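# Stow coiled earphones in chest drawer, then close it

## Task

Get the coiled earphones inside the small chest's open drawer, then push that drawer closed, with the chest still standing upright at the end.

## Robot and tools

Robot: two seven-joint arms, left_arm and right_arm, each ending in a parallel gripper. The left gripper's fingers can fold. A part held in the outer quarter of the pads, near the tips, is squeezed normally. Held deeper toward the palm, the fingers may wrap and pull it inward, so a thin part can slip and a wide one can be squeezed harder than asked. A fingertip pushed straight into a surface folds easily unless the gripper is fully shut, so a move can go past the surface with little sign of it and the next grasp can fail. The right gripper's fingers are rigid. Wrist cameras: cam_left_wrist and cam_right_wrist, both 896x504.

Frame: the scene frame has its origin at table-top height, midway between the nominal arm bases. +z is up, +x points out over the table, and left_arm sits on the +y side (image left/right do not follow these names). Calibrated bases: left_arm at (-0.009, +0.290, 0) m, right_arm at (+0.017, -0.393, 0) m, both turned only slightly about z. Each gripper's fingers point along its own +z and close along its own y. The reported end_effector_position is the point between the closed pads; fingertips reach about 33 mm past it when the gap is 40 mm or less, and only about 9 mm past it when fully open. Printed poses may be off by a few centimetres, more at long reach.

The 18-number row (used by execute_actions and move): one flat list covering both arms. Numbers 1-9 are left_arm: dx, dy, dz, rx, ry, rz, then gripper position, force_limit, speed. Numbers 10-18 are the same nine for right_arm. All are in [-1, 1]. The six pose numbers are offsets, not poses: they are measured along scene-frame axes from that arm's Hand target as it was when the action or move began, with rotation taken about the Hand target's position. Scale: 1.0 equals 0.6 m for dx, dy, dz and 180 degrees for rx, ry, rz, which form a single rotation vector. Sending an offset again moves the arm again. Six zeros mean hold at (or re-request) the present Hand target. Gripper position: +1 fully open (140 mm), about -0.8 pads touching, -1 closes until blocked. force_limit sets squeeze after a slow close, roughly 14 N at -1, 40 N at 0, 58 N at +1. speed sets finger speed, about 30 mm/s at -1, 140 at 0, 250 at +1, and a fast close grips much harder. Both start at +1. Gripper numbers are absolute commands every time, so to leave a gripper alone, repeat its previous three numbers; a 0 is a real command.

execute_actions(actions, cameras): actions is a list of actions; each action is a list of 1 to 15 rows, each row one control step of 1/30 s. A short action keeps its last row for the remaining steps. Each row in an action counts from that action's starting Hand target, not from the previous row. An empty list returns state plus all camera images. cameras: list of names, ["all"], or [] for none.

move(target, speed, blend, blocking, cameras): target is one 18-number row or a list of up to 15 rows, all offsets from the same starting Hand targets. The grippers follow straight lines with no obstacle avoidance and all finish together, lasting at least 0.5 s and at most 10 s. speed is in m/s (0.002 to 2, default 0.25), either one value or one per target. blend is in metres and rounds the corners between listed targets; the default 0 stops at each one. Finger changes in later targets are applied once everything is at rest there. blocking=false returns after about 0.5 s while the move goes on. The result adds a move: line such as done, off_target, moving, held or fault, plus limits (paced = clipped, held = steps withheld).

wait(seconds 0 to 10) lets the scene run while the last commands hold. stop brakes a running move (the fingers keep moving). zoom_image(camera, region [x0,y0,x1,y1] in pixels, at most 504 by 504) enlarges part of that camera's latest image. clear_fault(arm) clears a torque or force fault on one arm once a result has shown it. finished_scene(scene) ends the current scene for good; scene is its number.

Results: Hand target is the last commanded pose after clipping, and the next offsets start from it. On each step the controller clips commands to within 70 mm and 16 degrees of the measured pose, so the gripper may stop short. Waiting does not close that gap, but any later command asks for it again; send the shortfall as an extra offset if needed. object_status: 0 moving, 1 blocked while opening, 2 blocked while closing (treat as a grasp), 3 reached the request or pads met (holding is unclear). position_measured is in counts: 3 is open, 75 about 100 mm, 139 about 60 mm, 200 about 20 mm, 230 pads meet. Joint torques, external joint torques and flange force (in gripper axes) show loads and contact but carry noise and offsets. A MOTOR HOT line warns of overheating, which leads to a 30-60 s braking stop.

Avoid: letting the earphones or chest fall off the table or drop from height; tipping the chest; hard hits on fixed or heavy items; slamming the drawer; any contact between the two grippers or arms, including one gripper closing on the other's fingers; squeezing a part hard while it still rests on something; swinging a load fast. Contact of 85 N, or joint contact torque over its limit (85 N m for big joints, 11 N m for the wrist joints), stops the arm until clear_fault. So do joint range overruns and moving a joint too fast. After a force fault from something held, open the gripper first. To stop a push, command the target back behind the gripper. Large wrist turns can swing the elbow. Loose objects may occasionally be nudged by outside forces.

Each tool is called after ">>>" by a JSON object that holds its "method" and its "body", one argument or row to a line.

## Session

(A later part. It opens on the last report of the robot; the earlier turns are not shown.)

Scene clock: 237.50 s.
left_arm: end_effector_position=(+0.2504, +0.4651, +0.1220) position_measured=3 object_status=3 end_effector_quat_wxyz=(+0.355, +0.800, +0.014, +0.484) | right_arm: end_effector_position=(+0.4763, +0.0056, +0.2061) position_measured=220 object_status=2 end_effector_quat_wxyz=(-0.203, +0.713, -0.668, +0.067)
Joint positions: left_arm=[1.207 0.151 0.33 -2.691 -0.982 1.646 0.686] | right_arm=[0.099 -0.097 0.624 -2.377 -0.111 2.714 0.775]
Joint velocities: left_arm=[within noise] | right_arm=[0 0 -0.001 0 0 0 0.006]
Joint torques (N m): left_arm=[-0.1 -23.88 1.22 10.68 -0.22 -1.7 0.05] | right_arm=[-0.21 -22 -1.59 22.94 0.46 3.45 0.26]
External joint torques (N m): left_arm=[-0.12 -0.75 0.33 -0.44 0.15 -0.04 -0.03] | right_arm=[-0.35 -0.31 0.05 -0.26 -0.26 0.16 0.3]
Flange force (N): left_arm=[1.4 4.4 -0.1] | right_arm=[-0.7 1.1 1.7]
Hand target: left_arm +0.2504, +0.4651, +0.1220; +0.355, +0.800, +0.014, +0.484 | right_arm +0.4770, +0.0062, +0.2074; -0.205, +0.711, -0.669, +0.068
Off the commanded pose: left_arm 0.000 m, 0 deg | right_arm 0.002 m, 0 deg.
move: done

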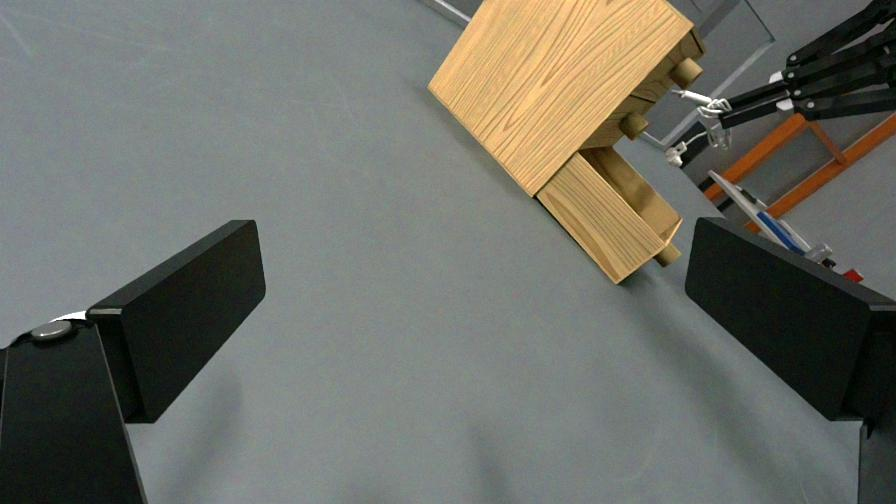

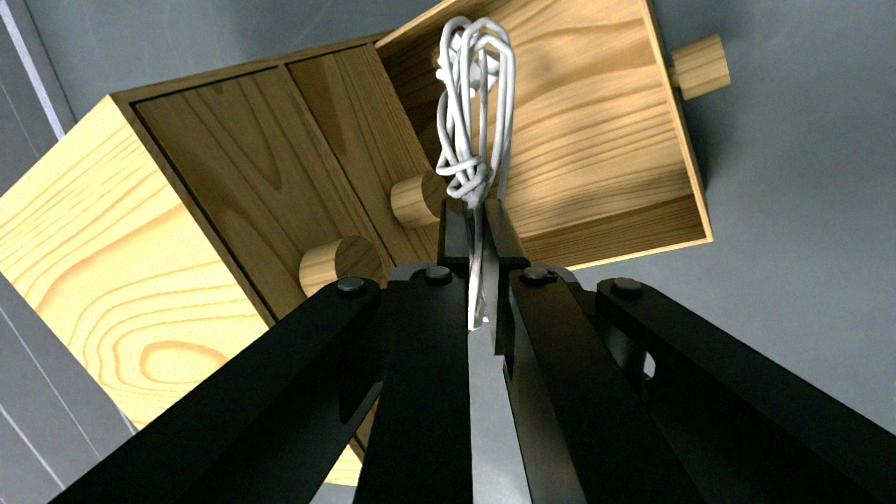

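>>> {"method": "move", "body": {
  "target": [
    [0,0,0,0,0,0,1,1,1,-0.0118,-0.0063,-0.12,-0.0414,-0.022,0.1007,-1,-1,-1]
  ],
  "speed": 0.12,
  "cameras": ["cam_right_wrist","cam_left_wrist"]
}}

>>> {"method": "zoom_image", "body": {
  "camera": "cam_left_wrist",
  "region": [560, 60, 816, 230]
}}

Scene clock: 253.03 s.
left_arm: end_effector_position=(+0.2504, +0.4651, +0.1220) position_measured=3 object_status=3 end_effector_quat_wxyz=(+0.355, +0.800, +0.014, +0.484) | right_arm: end_effector_position=(+0.4697, +0.0020, +0.1356) position_measured=220 object_status=2 end_effector_quat_wxyz=(-0.189, +0.816, -0.536, +0.102)
Joint positions: left_arm=[1.207 0.151 0.33 -2.691 -0.982 1.646 0.686] | right_arm=[0.084 0.046 0.609 -2.438 -0.444 2.876 0.7]
Joint velocities: left_arm=[within noise] | right_arm=[-0.001 0 0 0 -0.004 0.002 0]
Joint torques (N m): left_arm=[-0.04 -23.92 1.23 10.72 -0.21 -1.7 0.07] | right_arm=[0.48 -23.37 0.37 20.69 0.54 3.36 0.02]
External joint torques (N m): left_arm=[-0.03 -0.75 0.38 -0.4 0.15 -0.04 -0.01] | right_arm=[0.31 0.54 -0.61 -0.1 -0.3 0.2 0.06]
Flange force (N): left_arm=[1.3 4.4 -0.3] | right_arm=[0.0 0.0 0.0]
Hand target: left_arm +0.2504, +0.4651, +0.1220; +0.355, +0.800, +0.014, +0.484 | right_arm +0.4700, +0.0024, +0.1354; -0.190, +0.816, -0.536, +0.102
Off the commanded pose: left_arm 0.000 m, 0 deg | right_arm 0.001 m, 0 deg.
move: done

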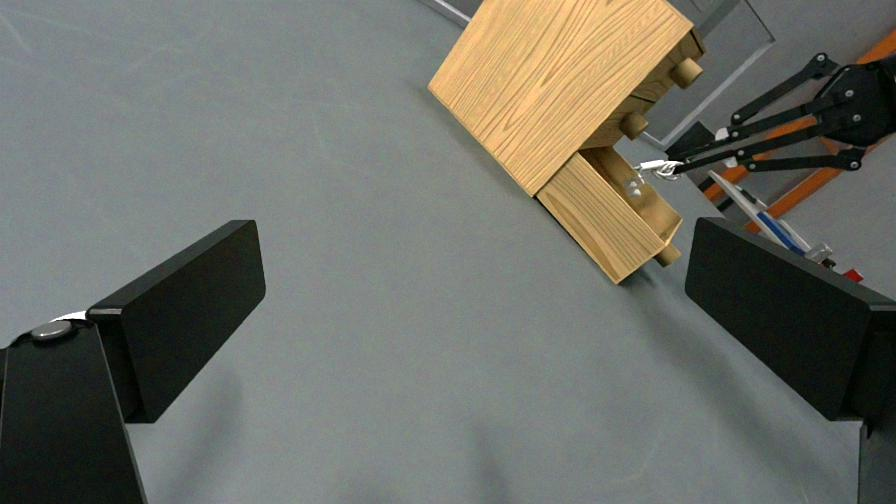

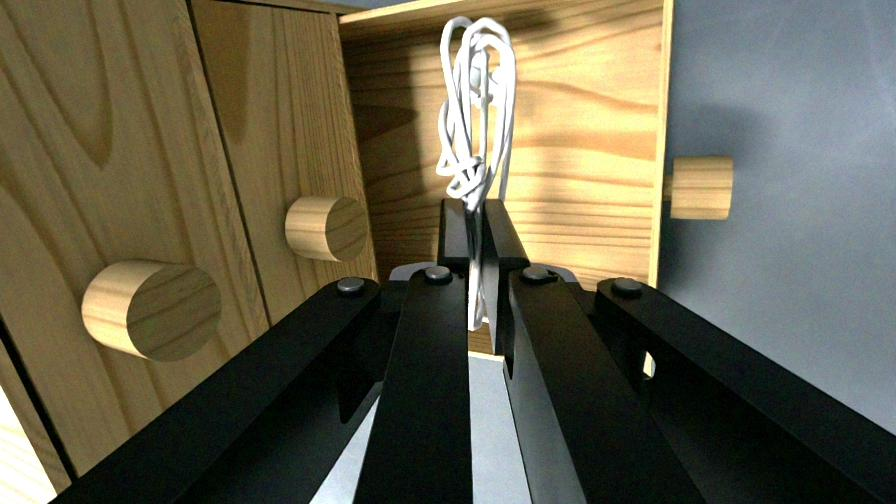

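Scaled by 1.969 from the camera's 896x504 image, which has a finer 1280x720 frame.

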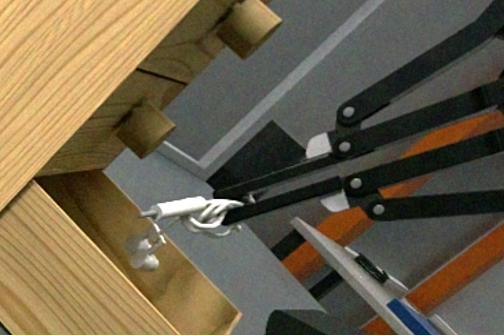

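>>> {"method": "move", "body": {
  "target": [
    [0,0,0,0,0,0,1,1,1,-0.003,0.006,-0.115,0,0,0,-1,-1,-1]
  ],
  "speed": 0.1,
  "cameras": ["cam_right_wrist","cam_left_wrist"]
}}

>>> {"method": "zoom_image", "body": {
  "camera": "cam_left_wrist",
  "region": [540, 90, 756, 250]
}}

Scene clock: 280.40 s.
left_arm: end_effector_position=(+0.2504, +0.4651, +0.1220) position_measured=3 object_status=3 end_effector_quat_wxyz=(+0.355, +0.800, +0.014, +0.484) | right_arm: end_effector_position=(+0.4680, +0.0052, +0.0652) position_measured=220 object_status=2 end_effector_quat_wxyz=(-0.187, +0.818, -0.535, +0.102)
Joint positions: left_arm=[1.207 0.151 0.33 -2.691 -0.982 1.646 0.686] | right_arm=[0.323 0.229 0.316 -2.391 -0.888 2.976 1.073]
Joint velocities: left_arm=[within noise] | right_arm=[-0.002 0 -0.001 0.001 0 0 0.007]
Joint torques (N m): left_arm=[-0.1 -23.86 1.22 10.7 -0.21 -1.71 0.07] | right_arm=[0.87 -32.09 2.11 17.91 0.77 2.95 0.36]
External joint torques (N m): left_arm=[-0.05 -0.73 0.41 -0.37 0.15 -0.03 -0.01] | right_arm=[0.8 -0.85 -0.48 -0.17 -0.23 0.11 0.4]
Flange force (N): left_arm=[1.2 4.2 -0.3] | right_arm=[-1.5 6.2 2.9]
Hand target: left_arm +0.2504, +0.4651, +0.1220; +0.355, +0.800, +0.014, +0.484 | right_arm +0.4682, +0.0060, +0.0664; -0.190, +0.816, -0.536, +0.102
Off the commanded pose: left_arm 0.000 m, 0 deg | right_arm 0.001 m, 0 deg.
move: done

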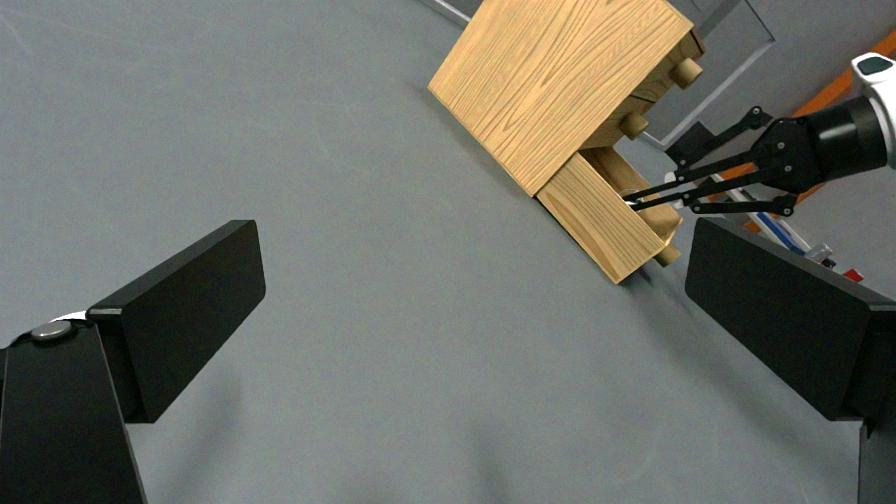

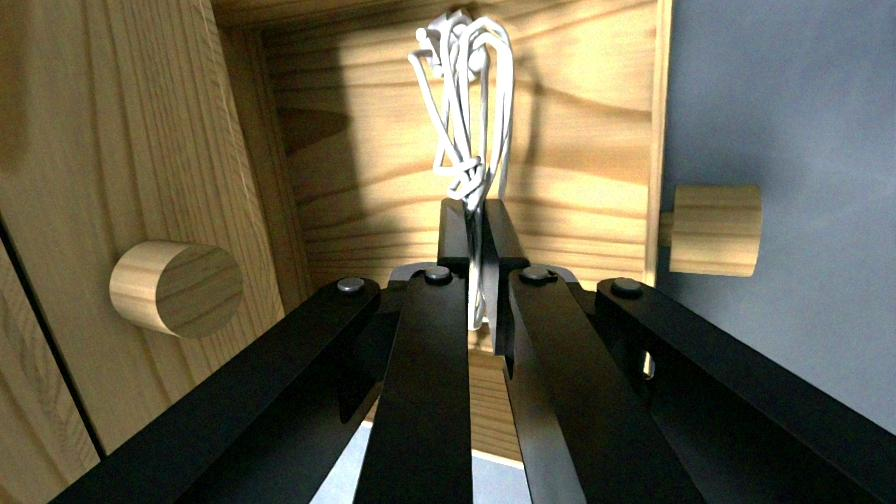

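Scaled by 2.333 from the camera's 896x504 image, which has a finer 1280x720 frame.

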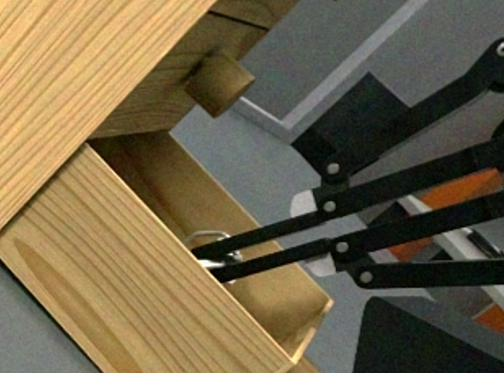

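>>> {"method": "move", "body": {
  "target": [
    [0,0,0,0,0,0,1,1,1,0.002,0.004,-0.036,0,0,0,-1,-1,-1]
  ],
  "speed": 0.06,
  "cameras": ["cam_right_wrist"]
}}

Scene clock: 286.87 s.
left_arm: end_effector_position=(+0.2504, +0.4651, +0.1220) position_measured=3 object_status=3 end_effector_quat_wxyz=(+0.355, +0.800, +0.014, +0.484) | right_arm: end_effector_position=(+0.4692, +0.0073, +0.0444) position_measured=220 object_status=2 end_effector_quat_wxyz=(-0.187, +0.818, -0.534, +0.102)
Joint positions: left_arm=[1.207 0.151 0.33 -2.691 -0.982 1.646 0.686] | right_arm=[0.406 0.285 0.221 -2.36 -0.998 3.004 1.176]
Joint velocities: left_arm=[within noise] | right_arm=[-0.001 0.001 -0.001 0 0.001 0 0.008]
Joint torques (N m): left_arm=[-0.02 -23.88 1.21 10.7 -0.22 -1.71 0.08] | right_arm=[0.93 -33.14 2.06 17.84 0.8 2.85 0.14]
External joint torques (N m): left_arm=[-0.04 -0.8 0.33 -0.38 0.14 -0.05 0] | right_arm=[0.83 0.28 -0.49 0.42 -0.24 0.09 0.18]
Flange force (N): left_arm=[1.4 4.4 -0.2] | right_arm=[-1.9 4.2 6.8]
Hand target: left_arm +0.2504, +0.4651, +0.1220; +0.355, +0.800, +0.014, +0.484 | right_arm +0.4694, +0.0084, +0.0448; -0.190, +0.816, -0.536, +0.102
Off the commanded pose: left_arm 0.000 m, 0 deg | right_arm 0.001 m, 0 deg.
move: done
Images, in order (width x height): cam_right_wrist 896x504.

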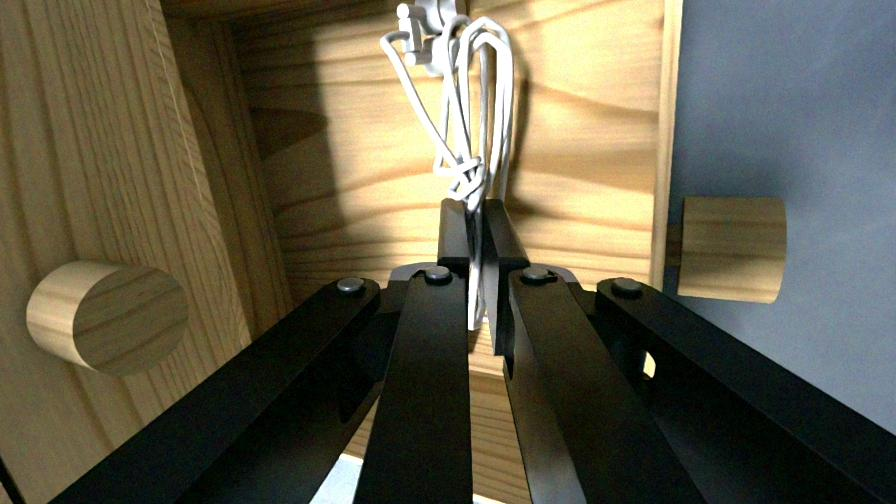

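>>> {"method": "move", "body": {
  "target": [
    [0,0,0,0,0,0,1,1,1,0,0.003,-0.013,0,0,0,-1,-1,-1]
  ],
  "speed": 0.05
}}

Scene clock: 291.03 s.
left_arm: end_effector_position=(+0.2504, +0.4651, +0.1220) position_measured=3 object_status=3 end_effector_quat_wxyz=(+0.355, +0.800, +0.014, +0.484) | right_arm: end_effector_position=(+0.4695, +0.0090, +0.0369) position_measured=220 object_status=2 end_effector_quat_wxyz=(-0.188, +0.818, -0.535, +0.103)
Joint positions: left_arm=[1.207 0.151 0.33 -2.691 -0.982 1.646 0.686] | right_arm=[0.449 0.306 0.176 -2.347 -1.039 3.017 1.221]
Joint velocities: left_arm=[within noise] | right_arm=[0.001 0 -0.001 0.002 0 0 0.005]
Joint torques (N m): left_arm=[-0.17 -23.88 1.17 10.7 -0.21 -1.7 0.03] | right_arm=[0.98 -33.57 2.05 17.66 0.82 2.83 0.22]
External joint torques (N m): left_arm=[-0.16 -0.72 0.31 -0.46 0.16 -0.04 -0.05] | right_arm=[0.94 0.51 -0.25 0.62 -0.22 0.14 0.26]
Flange force (N): left_arm=[1.4 4.3 0.0] | right_arm=[0.0 0.0 0.0]
Hand target: left_arm +0.2504, +0.4651, +0.1220; +0.355, +0.800, +0.014, +0.484 | right_arm +0.4694, +0.0102, +0.0370; -0.190, +0.816, -0.536, +0.102
Off the commanded pose: left_arm 0.000 m, 0 deg | right_arm 0.001 m, 0 deg.
move: done

Tips ≈ 0.02 real. Release slowly.

>>> {"method": "move", "body": {
  "target": [
    [0,0,0,0,0,0,1,1,1,0,0,0,0,0,0,-0.45,-1,-0.8]
  ],
  "speed": 0.05,
  "cameras": ["cam_right_wrist"]
}}

Scene clock: 294.17 s.
left_arm: end_effector_position=(+0.2504, +0.4651, +0.1220) position_measured=3 object_status=3 end_effector_quat_wxyz=(+0.355, +0.800, +0.014, +0.484) | right_arm: end_effector_position=(+0.4706, +0.0104, +0.0384) position_measured=186 object_status=0 end_effector_quat_wxyz=(-0.190, +0.817, -0.535, +0.103)
Joint positions: left_arm=[1.207 0.151 0.33 -2.691 -0.982 1.646 0.686] | right_arm=[0.451 0.306 0.174 -2.344 -1.039 3.019 1.222]
Joint torques (N m): left_arm=[-0.02 -23.87 1.23 10.74 -0.21 -1.7 0.06] | right_arm=[1.6 -32.97 2.17 16.11 1.02 2.56 0.13]
External joint torques (N m): left_arm=[-0.08 -0.77 0.31 -0.39 0.15 -0.05 -0.02] | right_arm=[1.62 1.12 -0.05 -1.04 -0.04 -0.13 0.18]
Flange force (N): left_arm=[1.4 4.4 -0.2] | right_arm=[0.0 0.0 0.0]
Hand target: left_arm +0.2504, +0.4651, +0.1220; +0.355, +0.800, +0.014, +0.484 | right_arm +0.4694, +0.0102, +0.0370; -0.189, +0.817, -0.536, +0.102
Off the commanded pose: left_arm 0.000 m, 0 deg | right_arm 0.002 m, 0 deg.
move: done
Images, in order (width x height): cam_right_wrist 896x504.

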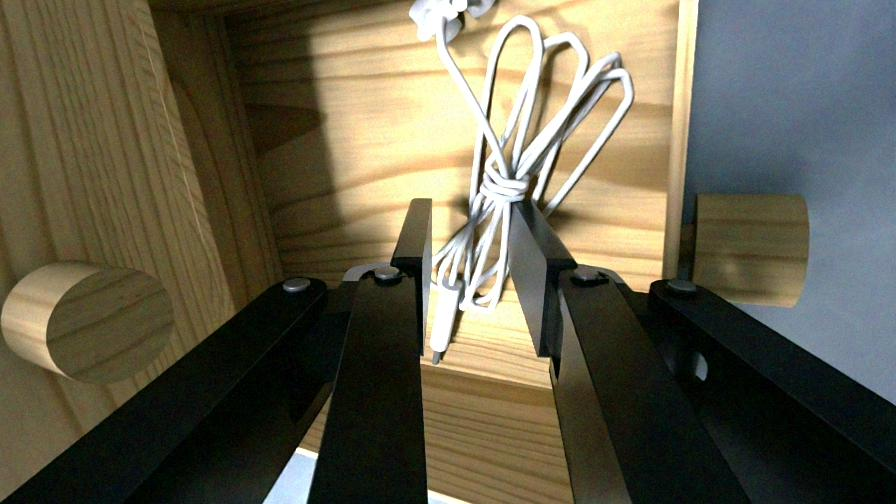

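>>> {"method": "move", "body": {
  "target": [
    [0,0,0,0,0,0,1,1,1,-0.0167,-0.0083,0.222,0,0,0,-0.45,-1,0],
    [0,0,0,0,0,0,1,1,1,-0.2185,-0.1195,0.222,0.1046,0.1213,-0.4515,-1,-1,0]
  ],
  "speed": [0.12,0.25],
  "blend": [0.03,0],
  "cameras": ["cam_right_wrist","cam_left_wrist"]
}}

Scene clock: 320.20 s.
left_arm: end_effector_position=(+0.2504, +0.4651, +0.1220) position_measured=3 object_status=3 end_effector_quat_wxyz=(+0.355, +0.800, +0.014, +0.484) | right_arm: end_effector_position=(+0.3388, -0.0616, +0.1698) position_measured=233 object_status=3 end_effector_quat_wxyz=(+0.102, -0.245, +0.964, +0.024)
Joint positions: left_arm=[1.207 0.151 0.33 -2.691 -0.982 1.646 0.686] | right_arm=[0.204 -0.416 0.631 -2.634 0.274 2.475 1.707]
Joint torques (N m): left_arm=[-0.07 -23.92 1.23 10.69 -0.22 -1.69 0.07] | right_arm=[0.23 -12.5 -6.66 22.14 0.72 2.73 0.21]
External joint torques (N m): left_arm=[-0.11 -0.8 0.33 -0.41 0.14 -0.03 -0.01] | right_arm=[0.2 -0.38 -0.33 -0.32 0.07 -0.21 0.22]
Flange force (N): left_arm=[1.4 4.5 -0.1] | right_arm=[2.6 -0.7 -2.0]
Hand target: left_arm +0.2504, +0.4651, +0.1220; +0.355, +0.800, +0.014, +0.484 | right_arm +0.3383, -0.0615, +0.1702; +0.102, -0.240, +0.965, +0.025
Off the commanded pose: left_arm 0.000 m, 0 deg | right_arm 0.001 m, 1 deg.
move: done

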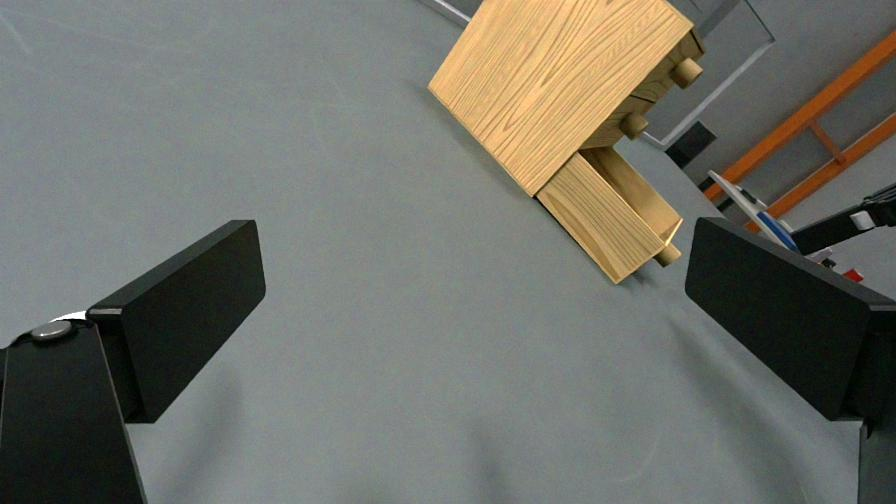

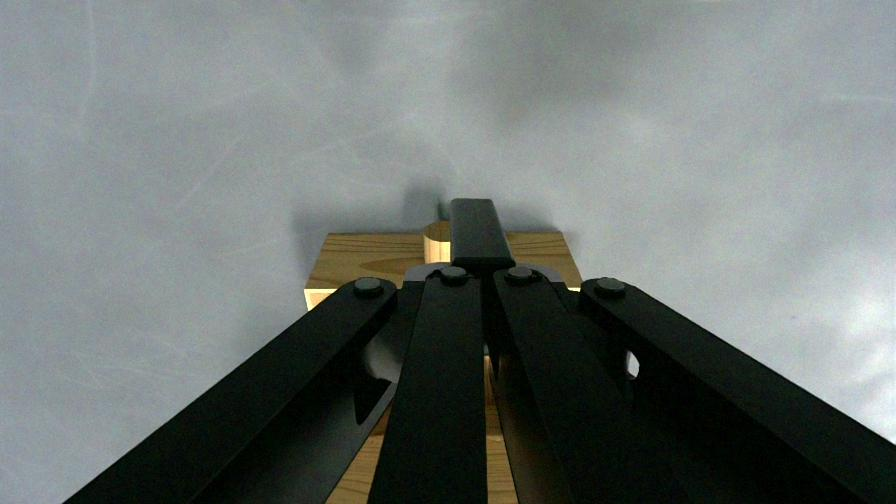

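>>> {"method": "move", "body": {
  "target": [
    [0,0,0,0,0,0,1,1,1,0.0063,-0.0118,-0.222,0,0,0,-1,-1,0]
  ],
  "speed": 0.15,
  "cameras": ["cam_right_wrist","cam_left_wrist"]
}}

Scene clock: 330.83 s.
left_arm: end_effector_position=(+0.2504, +0.4651, +0.1220) position_measured=3 object_status=3 end_effector_quat_wxyz=(+0.355, +0.800, +0.014, +0.484) | right_arm: end_effector_position=(+0.3421, -0.0692, +0.0372) position_measured=233 object_status=3 end_effector_quat_wxyz=(+0.101, -0.243, +0.965, +0.025)
Joint positions: left_arm=[1.207 0.151 0.33 -2.691 -0.982 1.646 0.686] | right_arm=[-0.027 -0.013 0.793 -2.73 -0.227 2.916 2.078]
Joint velocities: left_arm=[within noise] | right_arm=[-0.001 -0.001 -0.001 0.001 -0.001 0 0.004]
Joint torques (N m): left_arm=[-0.12 -23.89 1.2 10.69 -0.19 -1.7 0.07] | right_arm=[-0.24 -15.48 0.03 17.33 0.29 2.82 0.3]
External joint torques (N m): left_arm=[-0.14 -0.78 0.32 -0.4 0.17 -0.04 -0.01] | right_arm=[-0.24 0.56 0.26 0.46 -0.24 -0.04 0.31]
Flange force (N): left_arm=[1.4 4.4 -0.1] | right_arm=[0.0 0.0 0.0]
Hand target: left_arm +0.2504, +0.4651, +0.1220; +0.355, +0.800, +0.014, +0.484 | right_arm +0.3420, -0.0686, +0.0370; +0.102, -0.240, +0.965, +0.025
Off the commanded pose: left_arm 0.000 m, 0 deg | right_arm 0.001 m, 0 deg.
move: done

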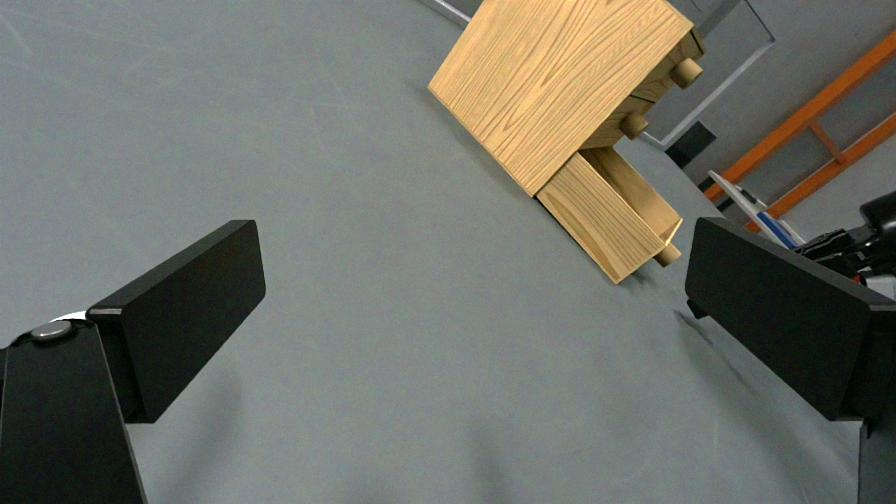

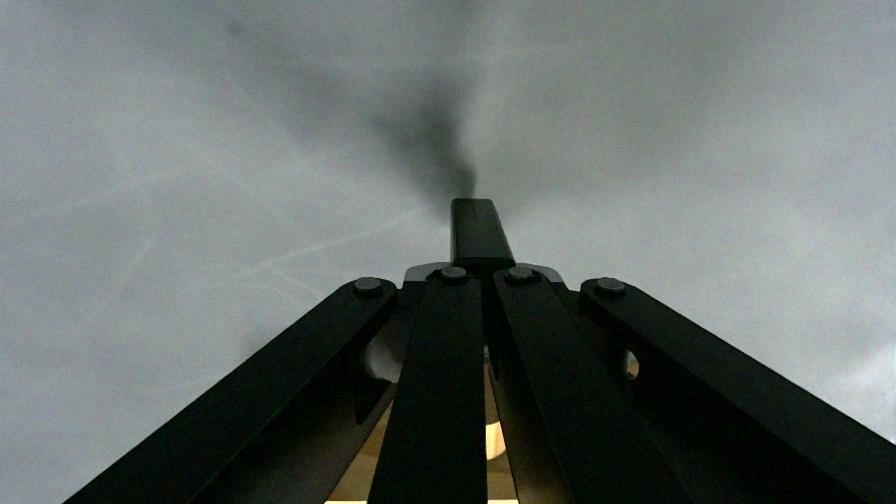

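>>> {"method": "move", "body": {
  "target": [
    [0,0,0,0,0,0,1,1,1,0.0486,0.0258,0,0,0,0,-1,-1,0],
    [0,0,0,0,0,0,1,1,1,0.0957,0.0508,0,0,0,0,-1,-1,0]
  ],
  "speed": [0.1,0.03],
  "cameras": ["cam_right_wrist","cam_left_wrist"]
}}

Scene clock: 339.73 s.
left_arm: end_effector_position=(+0.2504, +0.4651, +0.1220) position_measured=3 object_status=3 end_effector_quat_wxyz=(+0.355, +0.800, +0.014, +0.484) | right_arm: end_effector_position=(+0.3990, -0.0377, +0.0374) position_measured=233 object_status=3 end_effector_quat_wxyz=(+0.102, -0.243, +0.964, +0.026)
Joint positions: left_arm=[1.207 0.151 0.33 -2.691 -0.982 1.646 0.686] | right_arm=[0.045 0.174 0.649 -2.514 -0.487 2.827 2.221]
Joint velocities: left_arm=[within noise] | right_arm=[0.001 0.001 0 0 0 -0.001 0.006]
Joint torques (N m): left_arm=[-0.08 -23.86 1.22 10.74 -0.21 -1.7 0.09] | right_arm=[0.59 -23.67 2.54 18.08 0.36 2.69 0.37]
External joint torques (N m): left_arm=[-0.16 -0.78 0.28 -0.34 0.14 -0.05 0.01] | right_arm=[0.7 0.38 -0.46 0.6 -0.25 -0.11 0.37]
Flange force (N): left_arm=[1.4 4.2 -0.1] | right_arm=[-3.2 4.3 9.2]
Hand target: left_arm +0.2504, +0.4651, +0.1220; +0.355, +0.800, +0.014, +0.484 | right_arm +0.3995, -0.0381, +0.0370; +0.102, -0.240, +0.965, +0.025
Off the commanded pose: left_arm 0.000 m, 0 deg | right_arm 0.001 m, 0 deg.
move: done

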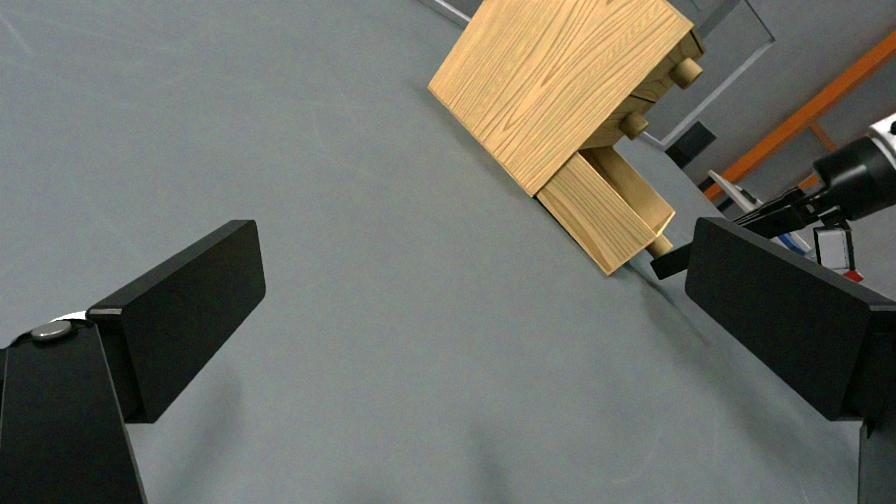

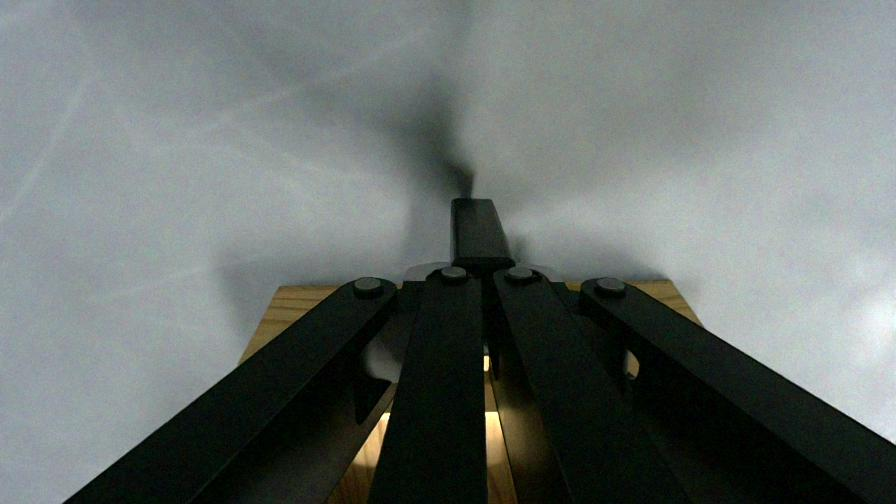

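>>> {"method": "move", "body": {
  "target": [
    [0,0,0,0,0,0,1,1,1,0.1766,0.0938,0,0,0,0,-1,-1,0]
  ],
  "speed": 0.06,
  "cameras": ["cam_right_wrist","cam_left_wrist"]
}}

Scene clock: 344.63 s.
left_arm: end_effector_position=(+0.2504, +0.4651, +0.1220) position_measured=3 object_status=3 end_effector_quat_wxyz=(+0.355, +0.800, +0.014, +0.484) | right_arm: end_effector_position=(+0.5056, +0.0188, +0.0378) position_measured=233 object_status=3 end_effector_quat_wxyz=(+0.102, -0.235, +0.966, +0.027)
Joint positions: left_arm=[1.207 0.151 0.33 -2.691 -0.982 1.646 0.686] | right_arm=[0.145 0.458 0.541 -2.098 -0.567 2.647 2.208]
Joint torques (N m): left_arm=[-0.1 -23.87 1.21 10.67 -0.21 -1.7 0.1] | right_arm=[0.75 -35.83 8.01 19.69 0.43 2.53 -0.27]
External joint torques (N m): left_arm=[-0.11 -0.82 0.33 -0.42 0.15 -0.04 0.02] | right_arm=[0.72 0.75 0.07 0.22 -0.23 -0.33 -0.26]
Flange force (N): left_arm=[1.4 4.6 -0.1] | right_arm=[-3.3 1.8 2.7]
Hand target: left_arm +0.2504, +0.4651, +0.1220; +0.355, +0.800, +0.014, +0.484 | right_arm +0.5054, +0.0182, +0.0370; +0.102, -0.240, +0.965, +0.025
Off the commanded pose: left_arm 0.000 m, 0 deg | right_arm 0.001 m, 1 deg.
move: done

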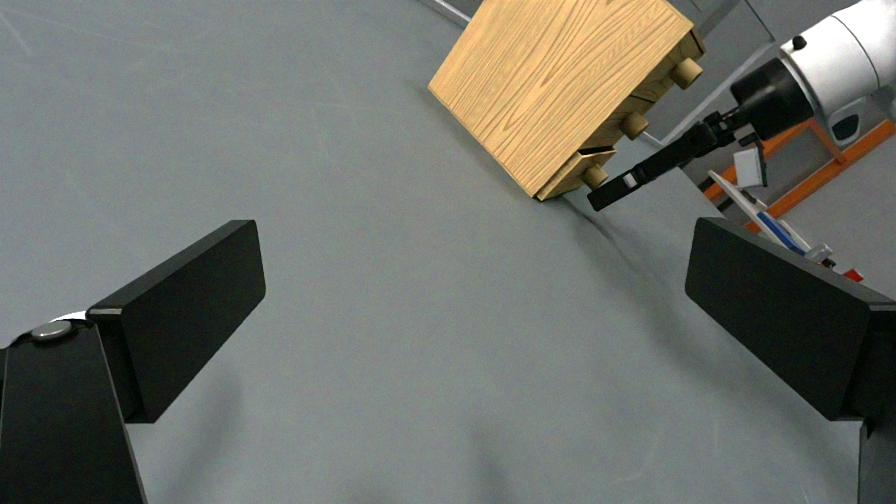

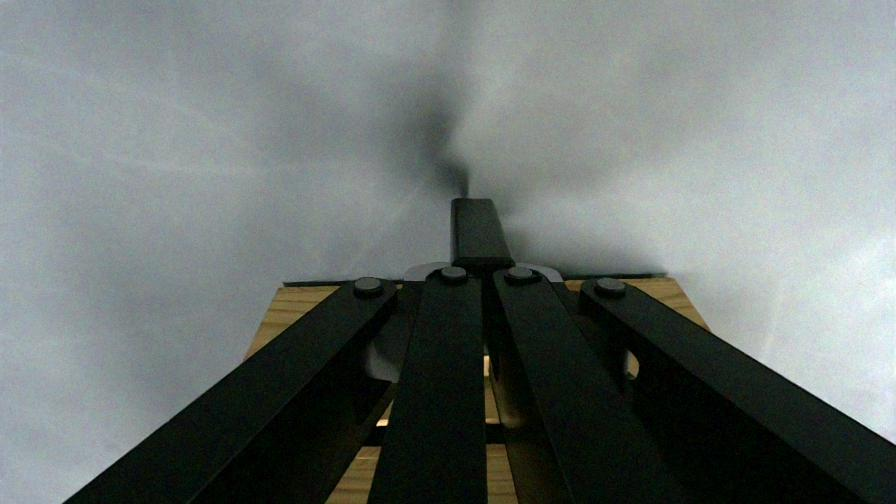

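>>> {"method": "move", "body": {
  "target": [
    [0,0,0,0,0,0,1,1,1,0.0147,0.0078,0.0015,0,0,0,-1,-1,0]
  ],
  "speed": 0.03,
  "cameras": ["cam_left_wrist"]
}}

>>> {"method": "zoom_image", "body": {
  "camera": "cam_left_wrist",
  "region": [500, 40, 720, 240]
}}

Scene clock: 349.53 s.
left_arm: end_effector_position=(+0.2504, +0.4651, +0.1220) position_measured=3 object_status=3 end_effector_quat_wxyz=(+0.355, +0.800, +0.014, +0.484) | right_arm: end_effector_position=(+0.5137, +0.0232, +0.0380) position_measured=233 object_status=3 end_effector_quat_wxyz=(+0.101, -0.235, +0.966, +0.027)
Joint positions: left_arm=[1.207 0.151 0.33 -2.691 -0.982 1.646 0.686] | right_arm=[0.15 0.481 0.54 -2.062 -0.568 2.628 2.2]
Joint velocities: left_arm=[within noise] | right_arm=[0.001 -0.001 0 0.003 0 -0.004 -0.004]
Joint torques (N m): left_arm=[-0.09 -23.87 1.23 10.68 -0.21 -1.69 0.04] | right_arm=[0.48 -37.1 8.2 20.25 0.4 2.66 -0.25]
External joint torques (N m): left_arm=[-0.11 -0.75 0.35 -0.43 0.15 -0.03 -0.04] | right_arm=[0.28 0.31 -0.26 0.73 -0.26 -0.18 -0.24]
Flange force (N): left_arm=[1.4 4.4 -0.1] | right_arm=[-3.9 1.2 2.3]
Hand target: left_arm +0.2504, +0.4651, +0.1220; +0.355, +0.800, +0.014, +0.484 | right_arm +0.5142, +0.0229, +0.0379; +0.102, -0.240, +0.965, +0.025
Off the commanded pose: left_arm 0.000 m, 0 deg | right_arm 0.001 m, 1 deg.
move: done
Images, in order (width x height): cam_left_wrist 896x504.

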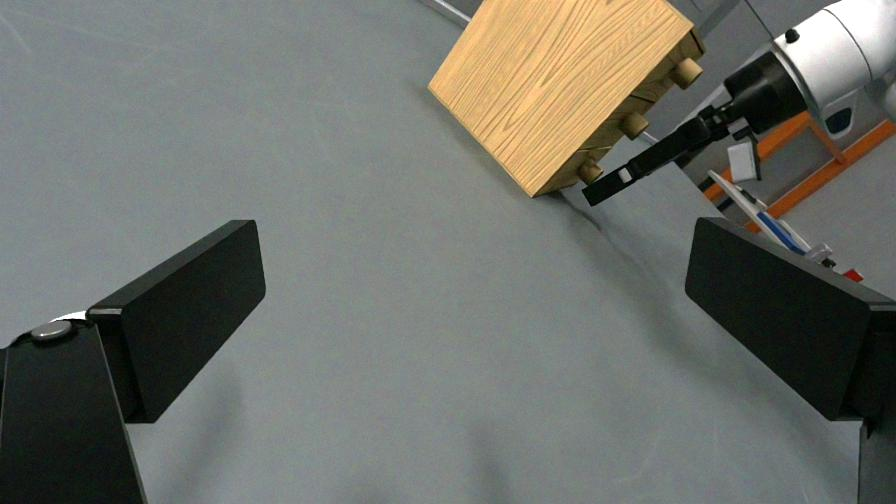

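Scaled by 2.291 from the camera's 896x504 image, which has a finer 1280x720 frame.

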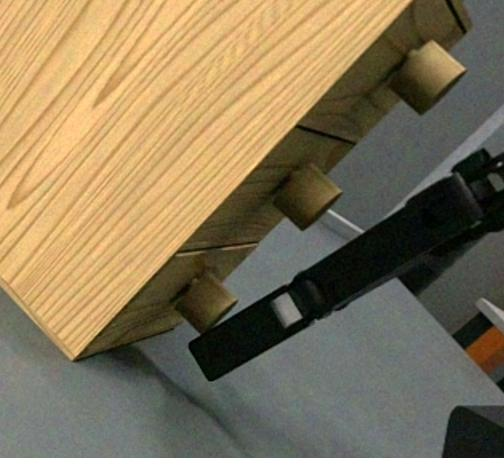

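>>> {"method": "move", "body": {
  "target": [
    [0,0,0,0,0,0,1,1,1,0.0074,0.0039,0,0,0,0,-1,-1,0]
  ],
  "speed": 0.02,
  "cameras": ["cam_left_wrist"]
}}

>>> {"method": "zoom_image", "body": {
  "camera": "cam_left_wrist",
  "region": [500, 40, 720, 240]
}}

Scene clock: 353.40 s.
left_arm: end_effector_position=(+0.2504, +0.4651, +0.1220) position_measured=3 object_status=3 end_effector_quat_wxyz=(+0.355, +0.800, +0.014, +0.484) | right_arm: end_effector_position=(+0.5163, +0.0249, +0.0369) position_measured=233 object_status=3 end_effector_quat_wxyz=(+0.099, -0.236, +0.966, +0.026)
Joint positions: left_arm=[1.207 0.151 0.33 -2.691 -0.982 1.646 0.686] | right_arm=[0.153 0.494 0.54 -2.044 -0.569 2.616 2.197]
Joint velocities: left_arm=[within noise] | right_arm=[0.001 0 0 0.001 0.001 -0.004 -0.002]
Joint torques (N m): left_arm=[-0.1 -23.9 1.21 10.7 -0.21 -1.7 0.09] | right_arm=[0.34 -37.66 7.91 21.2 0.25 3.24 -0.29]
External joint torques (N m): left_arm=[-0.07 -0.75 0.37 -0.44 0.15 -0.04 0.01] | right_arm=[0.28 0.06 -0.59 1.69 -0.41 0.42 -0.28]
Flange force (N): left_arm=[1.2 4.4 -0.2] | right_arm=[-5.9 1.7 4.1]
Hand target: left_arm +0.2504, +0.4651, +0.1220; +0.355, +0.800, +0.014, +0.484 | right_arm +0.5187, +0.0252, +0.0379; +0.102, -0.240, +0.965, +0.025
Off the commanded pose: left_arm 0.000 m, 0 deg | right_arm 0.003 m, 1 deg.
move: done
Images, in order (width x height): cam_left_wrist 896x504.

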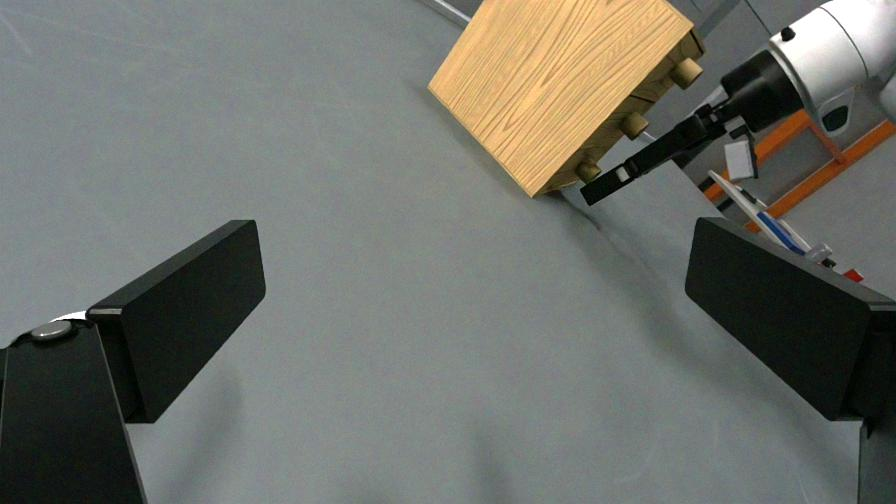

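Scaled by 2.291 from the camera's 896x504 image, which has a finer 1280x720 frame.

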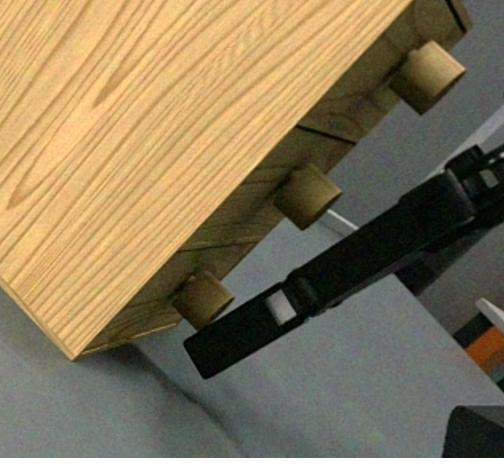

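>>> {"method": "move", "body": {
  "target": [
    [0,0,0,0,0,0,1,1,1,0.0059,0.0031,0,0,0,0,-1,-1,0]
  ],
  "speed": 0.02,
  "cameras": ["cam_left_wrist"]
}}

>>> {"method": "zoom_image", "body": {
  "camera": "cam_left_wrist",
  "region": [500, 40, 720, 240]
}}

Scene clock: 358.83 s.
left_arm: end_effector_position=(+0.2504, +0.4651, +0.1220) position_measured=3 object_status=3 end_effector_quat_wxyz=(+0.355, +0.800, +0.014, +0.484) | right_arm: end_effector_position=(+0.5169, +0.0255, +0.0349) position_measured=233 object_status=3 end_effector_quat_wxyz=(+0.096, -0.237, +0.966, +0.024)
Joint positions: left_arm=[1.207 0.151 0.33 -2.691 -0.982 1.646 0.686] | right_arm=[0.156 0.504 0.54 -2.032 -0.569 2.604 2.194]
Joint velocities: left_arm=[within noise] | right_arm=[0 0.001 0 0.002 -0.001 -0.003 -0.002]
Joint torques (N m): left_arm=[-0.14 -23.86 1.24 10.68 -0.2 -1.7 0.07] | right_arm=[-0.24 -38.2 7.48 22.58 0.06 4.04 -0.23]
External joint torques (N m): left_arm=[-0.15 -0.69 0.36 -0.51 0.16 -0.04 -0.01] | right_arm=[-0.32 -0.1 -1.23 3 -0.59 1.23 -0.22]
Flange force (N): left_arm=[1.1 4.4 0.0] | right_arm=[-8.6 1.5 6.5]
Hand target: left_arm +0.2504, +0.4651, +0.1220; +0.355, +0.800, +0.014, +0.484 | right_arm +0.5222, +0.0271, +0.0379; +0.102, -0.240, +0.965, +0.025
Off the commanded pose: left_arm 0.000 m, 0 deg | right_arm 0.006 m, 1 deg.
move: off_target (right_arm)
Images, in order (width x height): cam_left_wrist 896x504.

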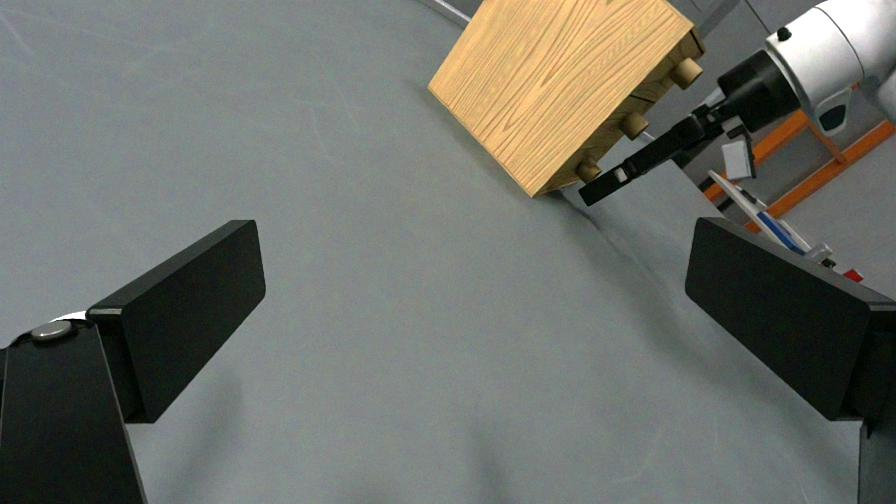

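Scaled by 2.291 from the camera's 896x504 image, which has a finer 1280x720 frame.

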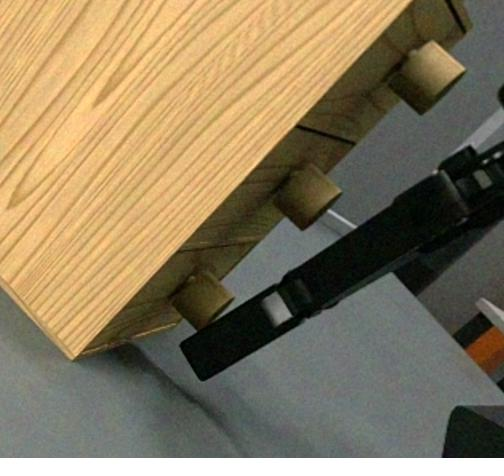

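>>> {"method": "move", "body": {
  "target": [
    [0,0,0,0,0,0,1,1,1,-0.088,-0.047,0,0,0,0,-1,-1,0],
    [0,0,0,0,0,0,1,1,1,-0.2,-0.106,0.25,0,0,0,-1,-1,0]
  ],
  "speed": [0.1,0.2],
  "blend": [0.02,0],
  "cameras": ["cam_right_wrist","cam_left_wrist"]
}}

>>> {"method": "zoom_image", "body": {
  "camera": "cam_left_wrist",
  "region": [500, 40, 720, 240]
}}

Scene clock: 367.00 s.
left_arm: end_effector_position=(+0.2504, +0.4651, +0.1220) position_measured=3 object_status=3 end_effector_quat_wxyz=(+0.355, +0.800, +0.014, +0.484) | right_arm: end_effector_position=(+0.4035, -0.0359, +0.1892) position_measured=233 object_status=3 end_effector_quat_wxyz=(+0.104, -0.237, +0.965, +0.025)
Joint positions: left_arm=[1.207 0.151 0.33 -2.691 -0.982 1.646 0.686] | right_arm=[0.128 -0.222 0.621 -2.427 0.106 2.449 1.781]
Joint velocities: left_arm=[within noise] | right_arm=[-0.001 -0.001 0 0.001 0.001 0.001 -0.005]
Joint torques (N m): left_arm=[-0.06 -23.86 1.28 10.71 -0.22 -1.71 0.06] | right_arm=[0.91 -17.51 -4.54 22.43 0.67 2.72 -0.26]
External joint torques (N m): left_arm=[-0.05 -0.76 0.42 -0.39 0.14 -0.04 -0.02] | right_arm=[0.87 0.63 -0.72 -0.84 0 -0.21 -0.26]
Flange force (N): left_arm=[1.3 4.4 -0.3] | right_arm=[2.5 -1.8 -0.1]
Hand target: left_arm +0.2504, +0.4651, +0.1220; +0.355, +0.800, +0.014, +0.484 | right_arm +0.4022, -0.0365, +0.1879; +0.102, -0.240, +0.965, +0.025
Off the commanded pose: left_arm 0.000 m, 0 deg | right_arm 0.002 m, 0 deg.
move: done

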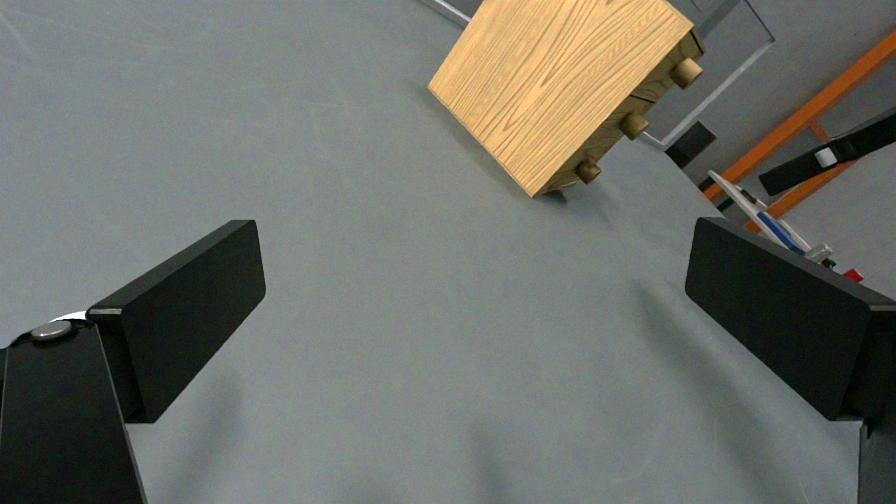

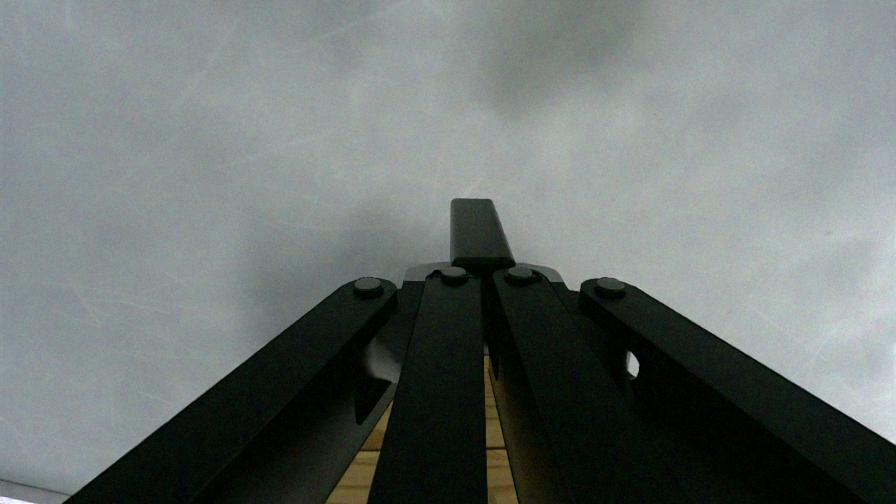

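Scaled by 2.291 from the camera's 896x504 image, which has a finer 1280x720 frame.

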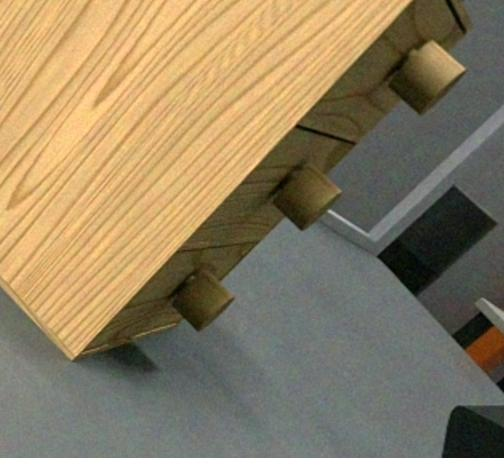

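>>> {"method": "finished_scene", "body": {
  "scene": 2
}}

The scene is finished: the task was done.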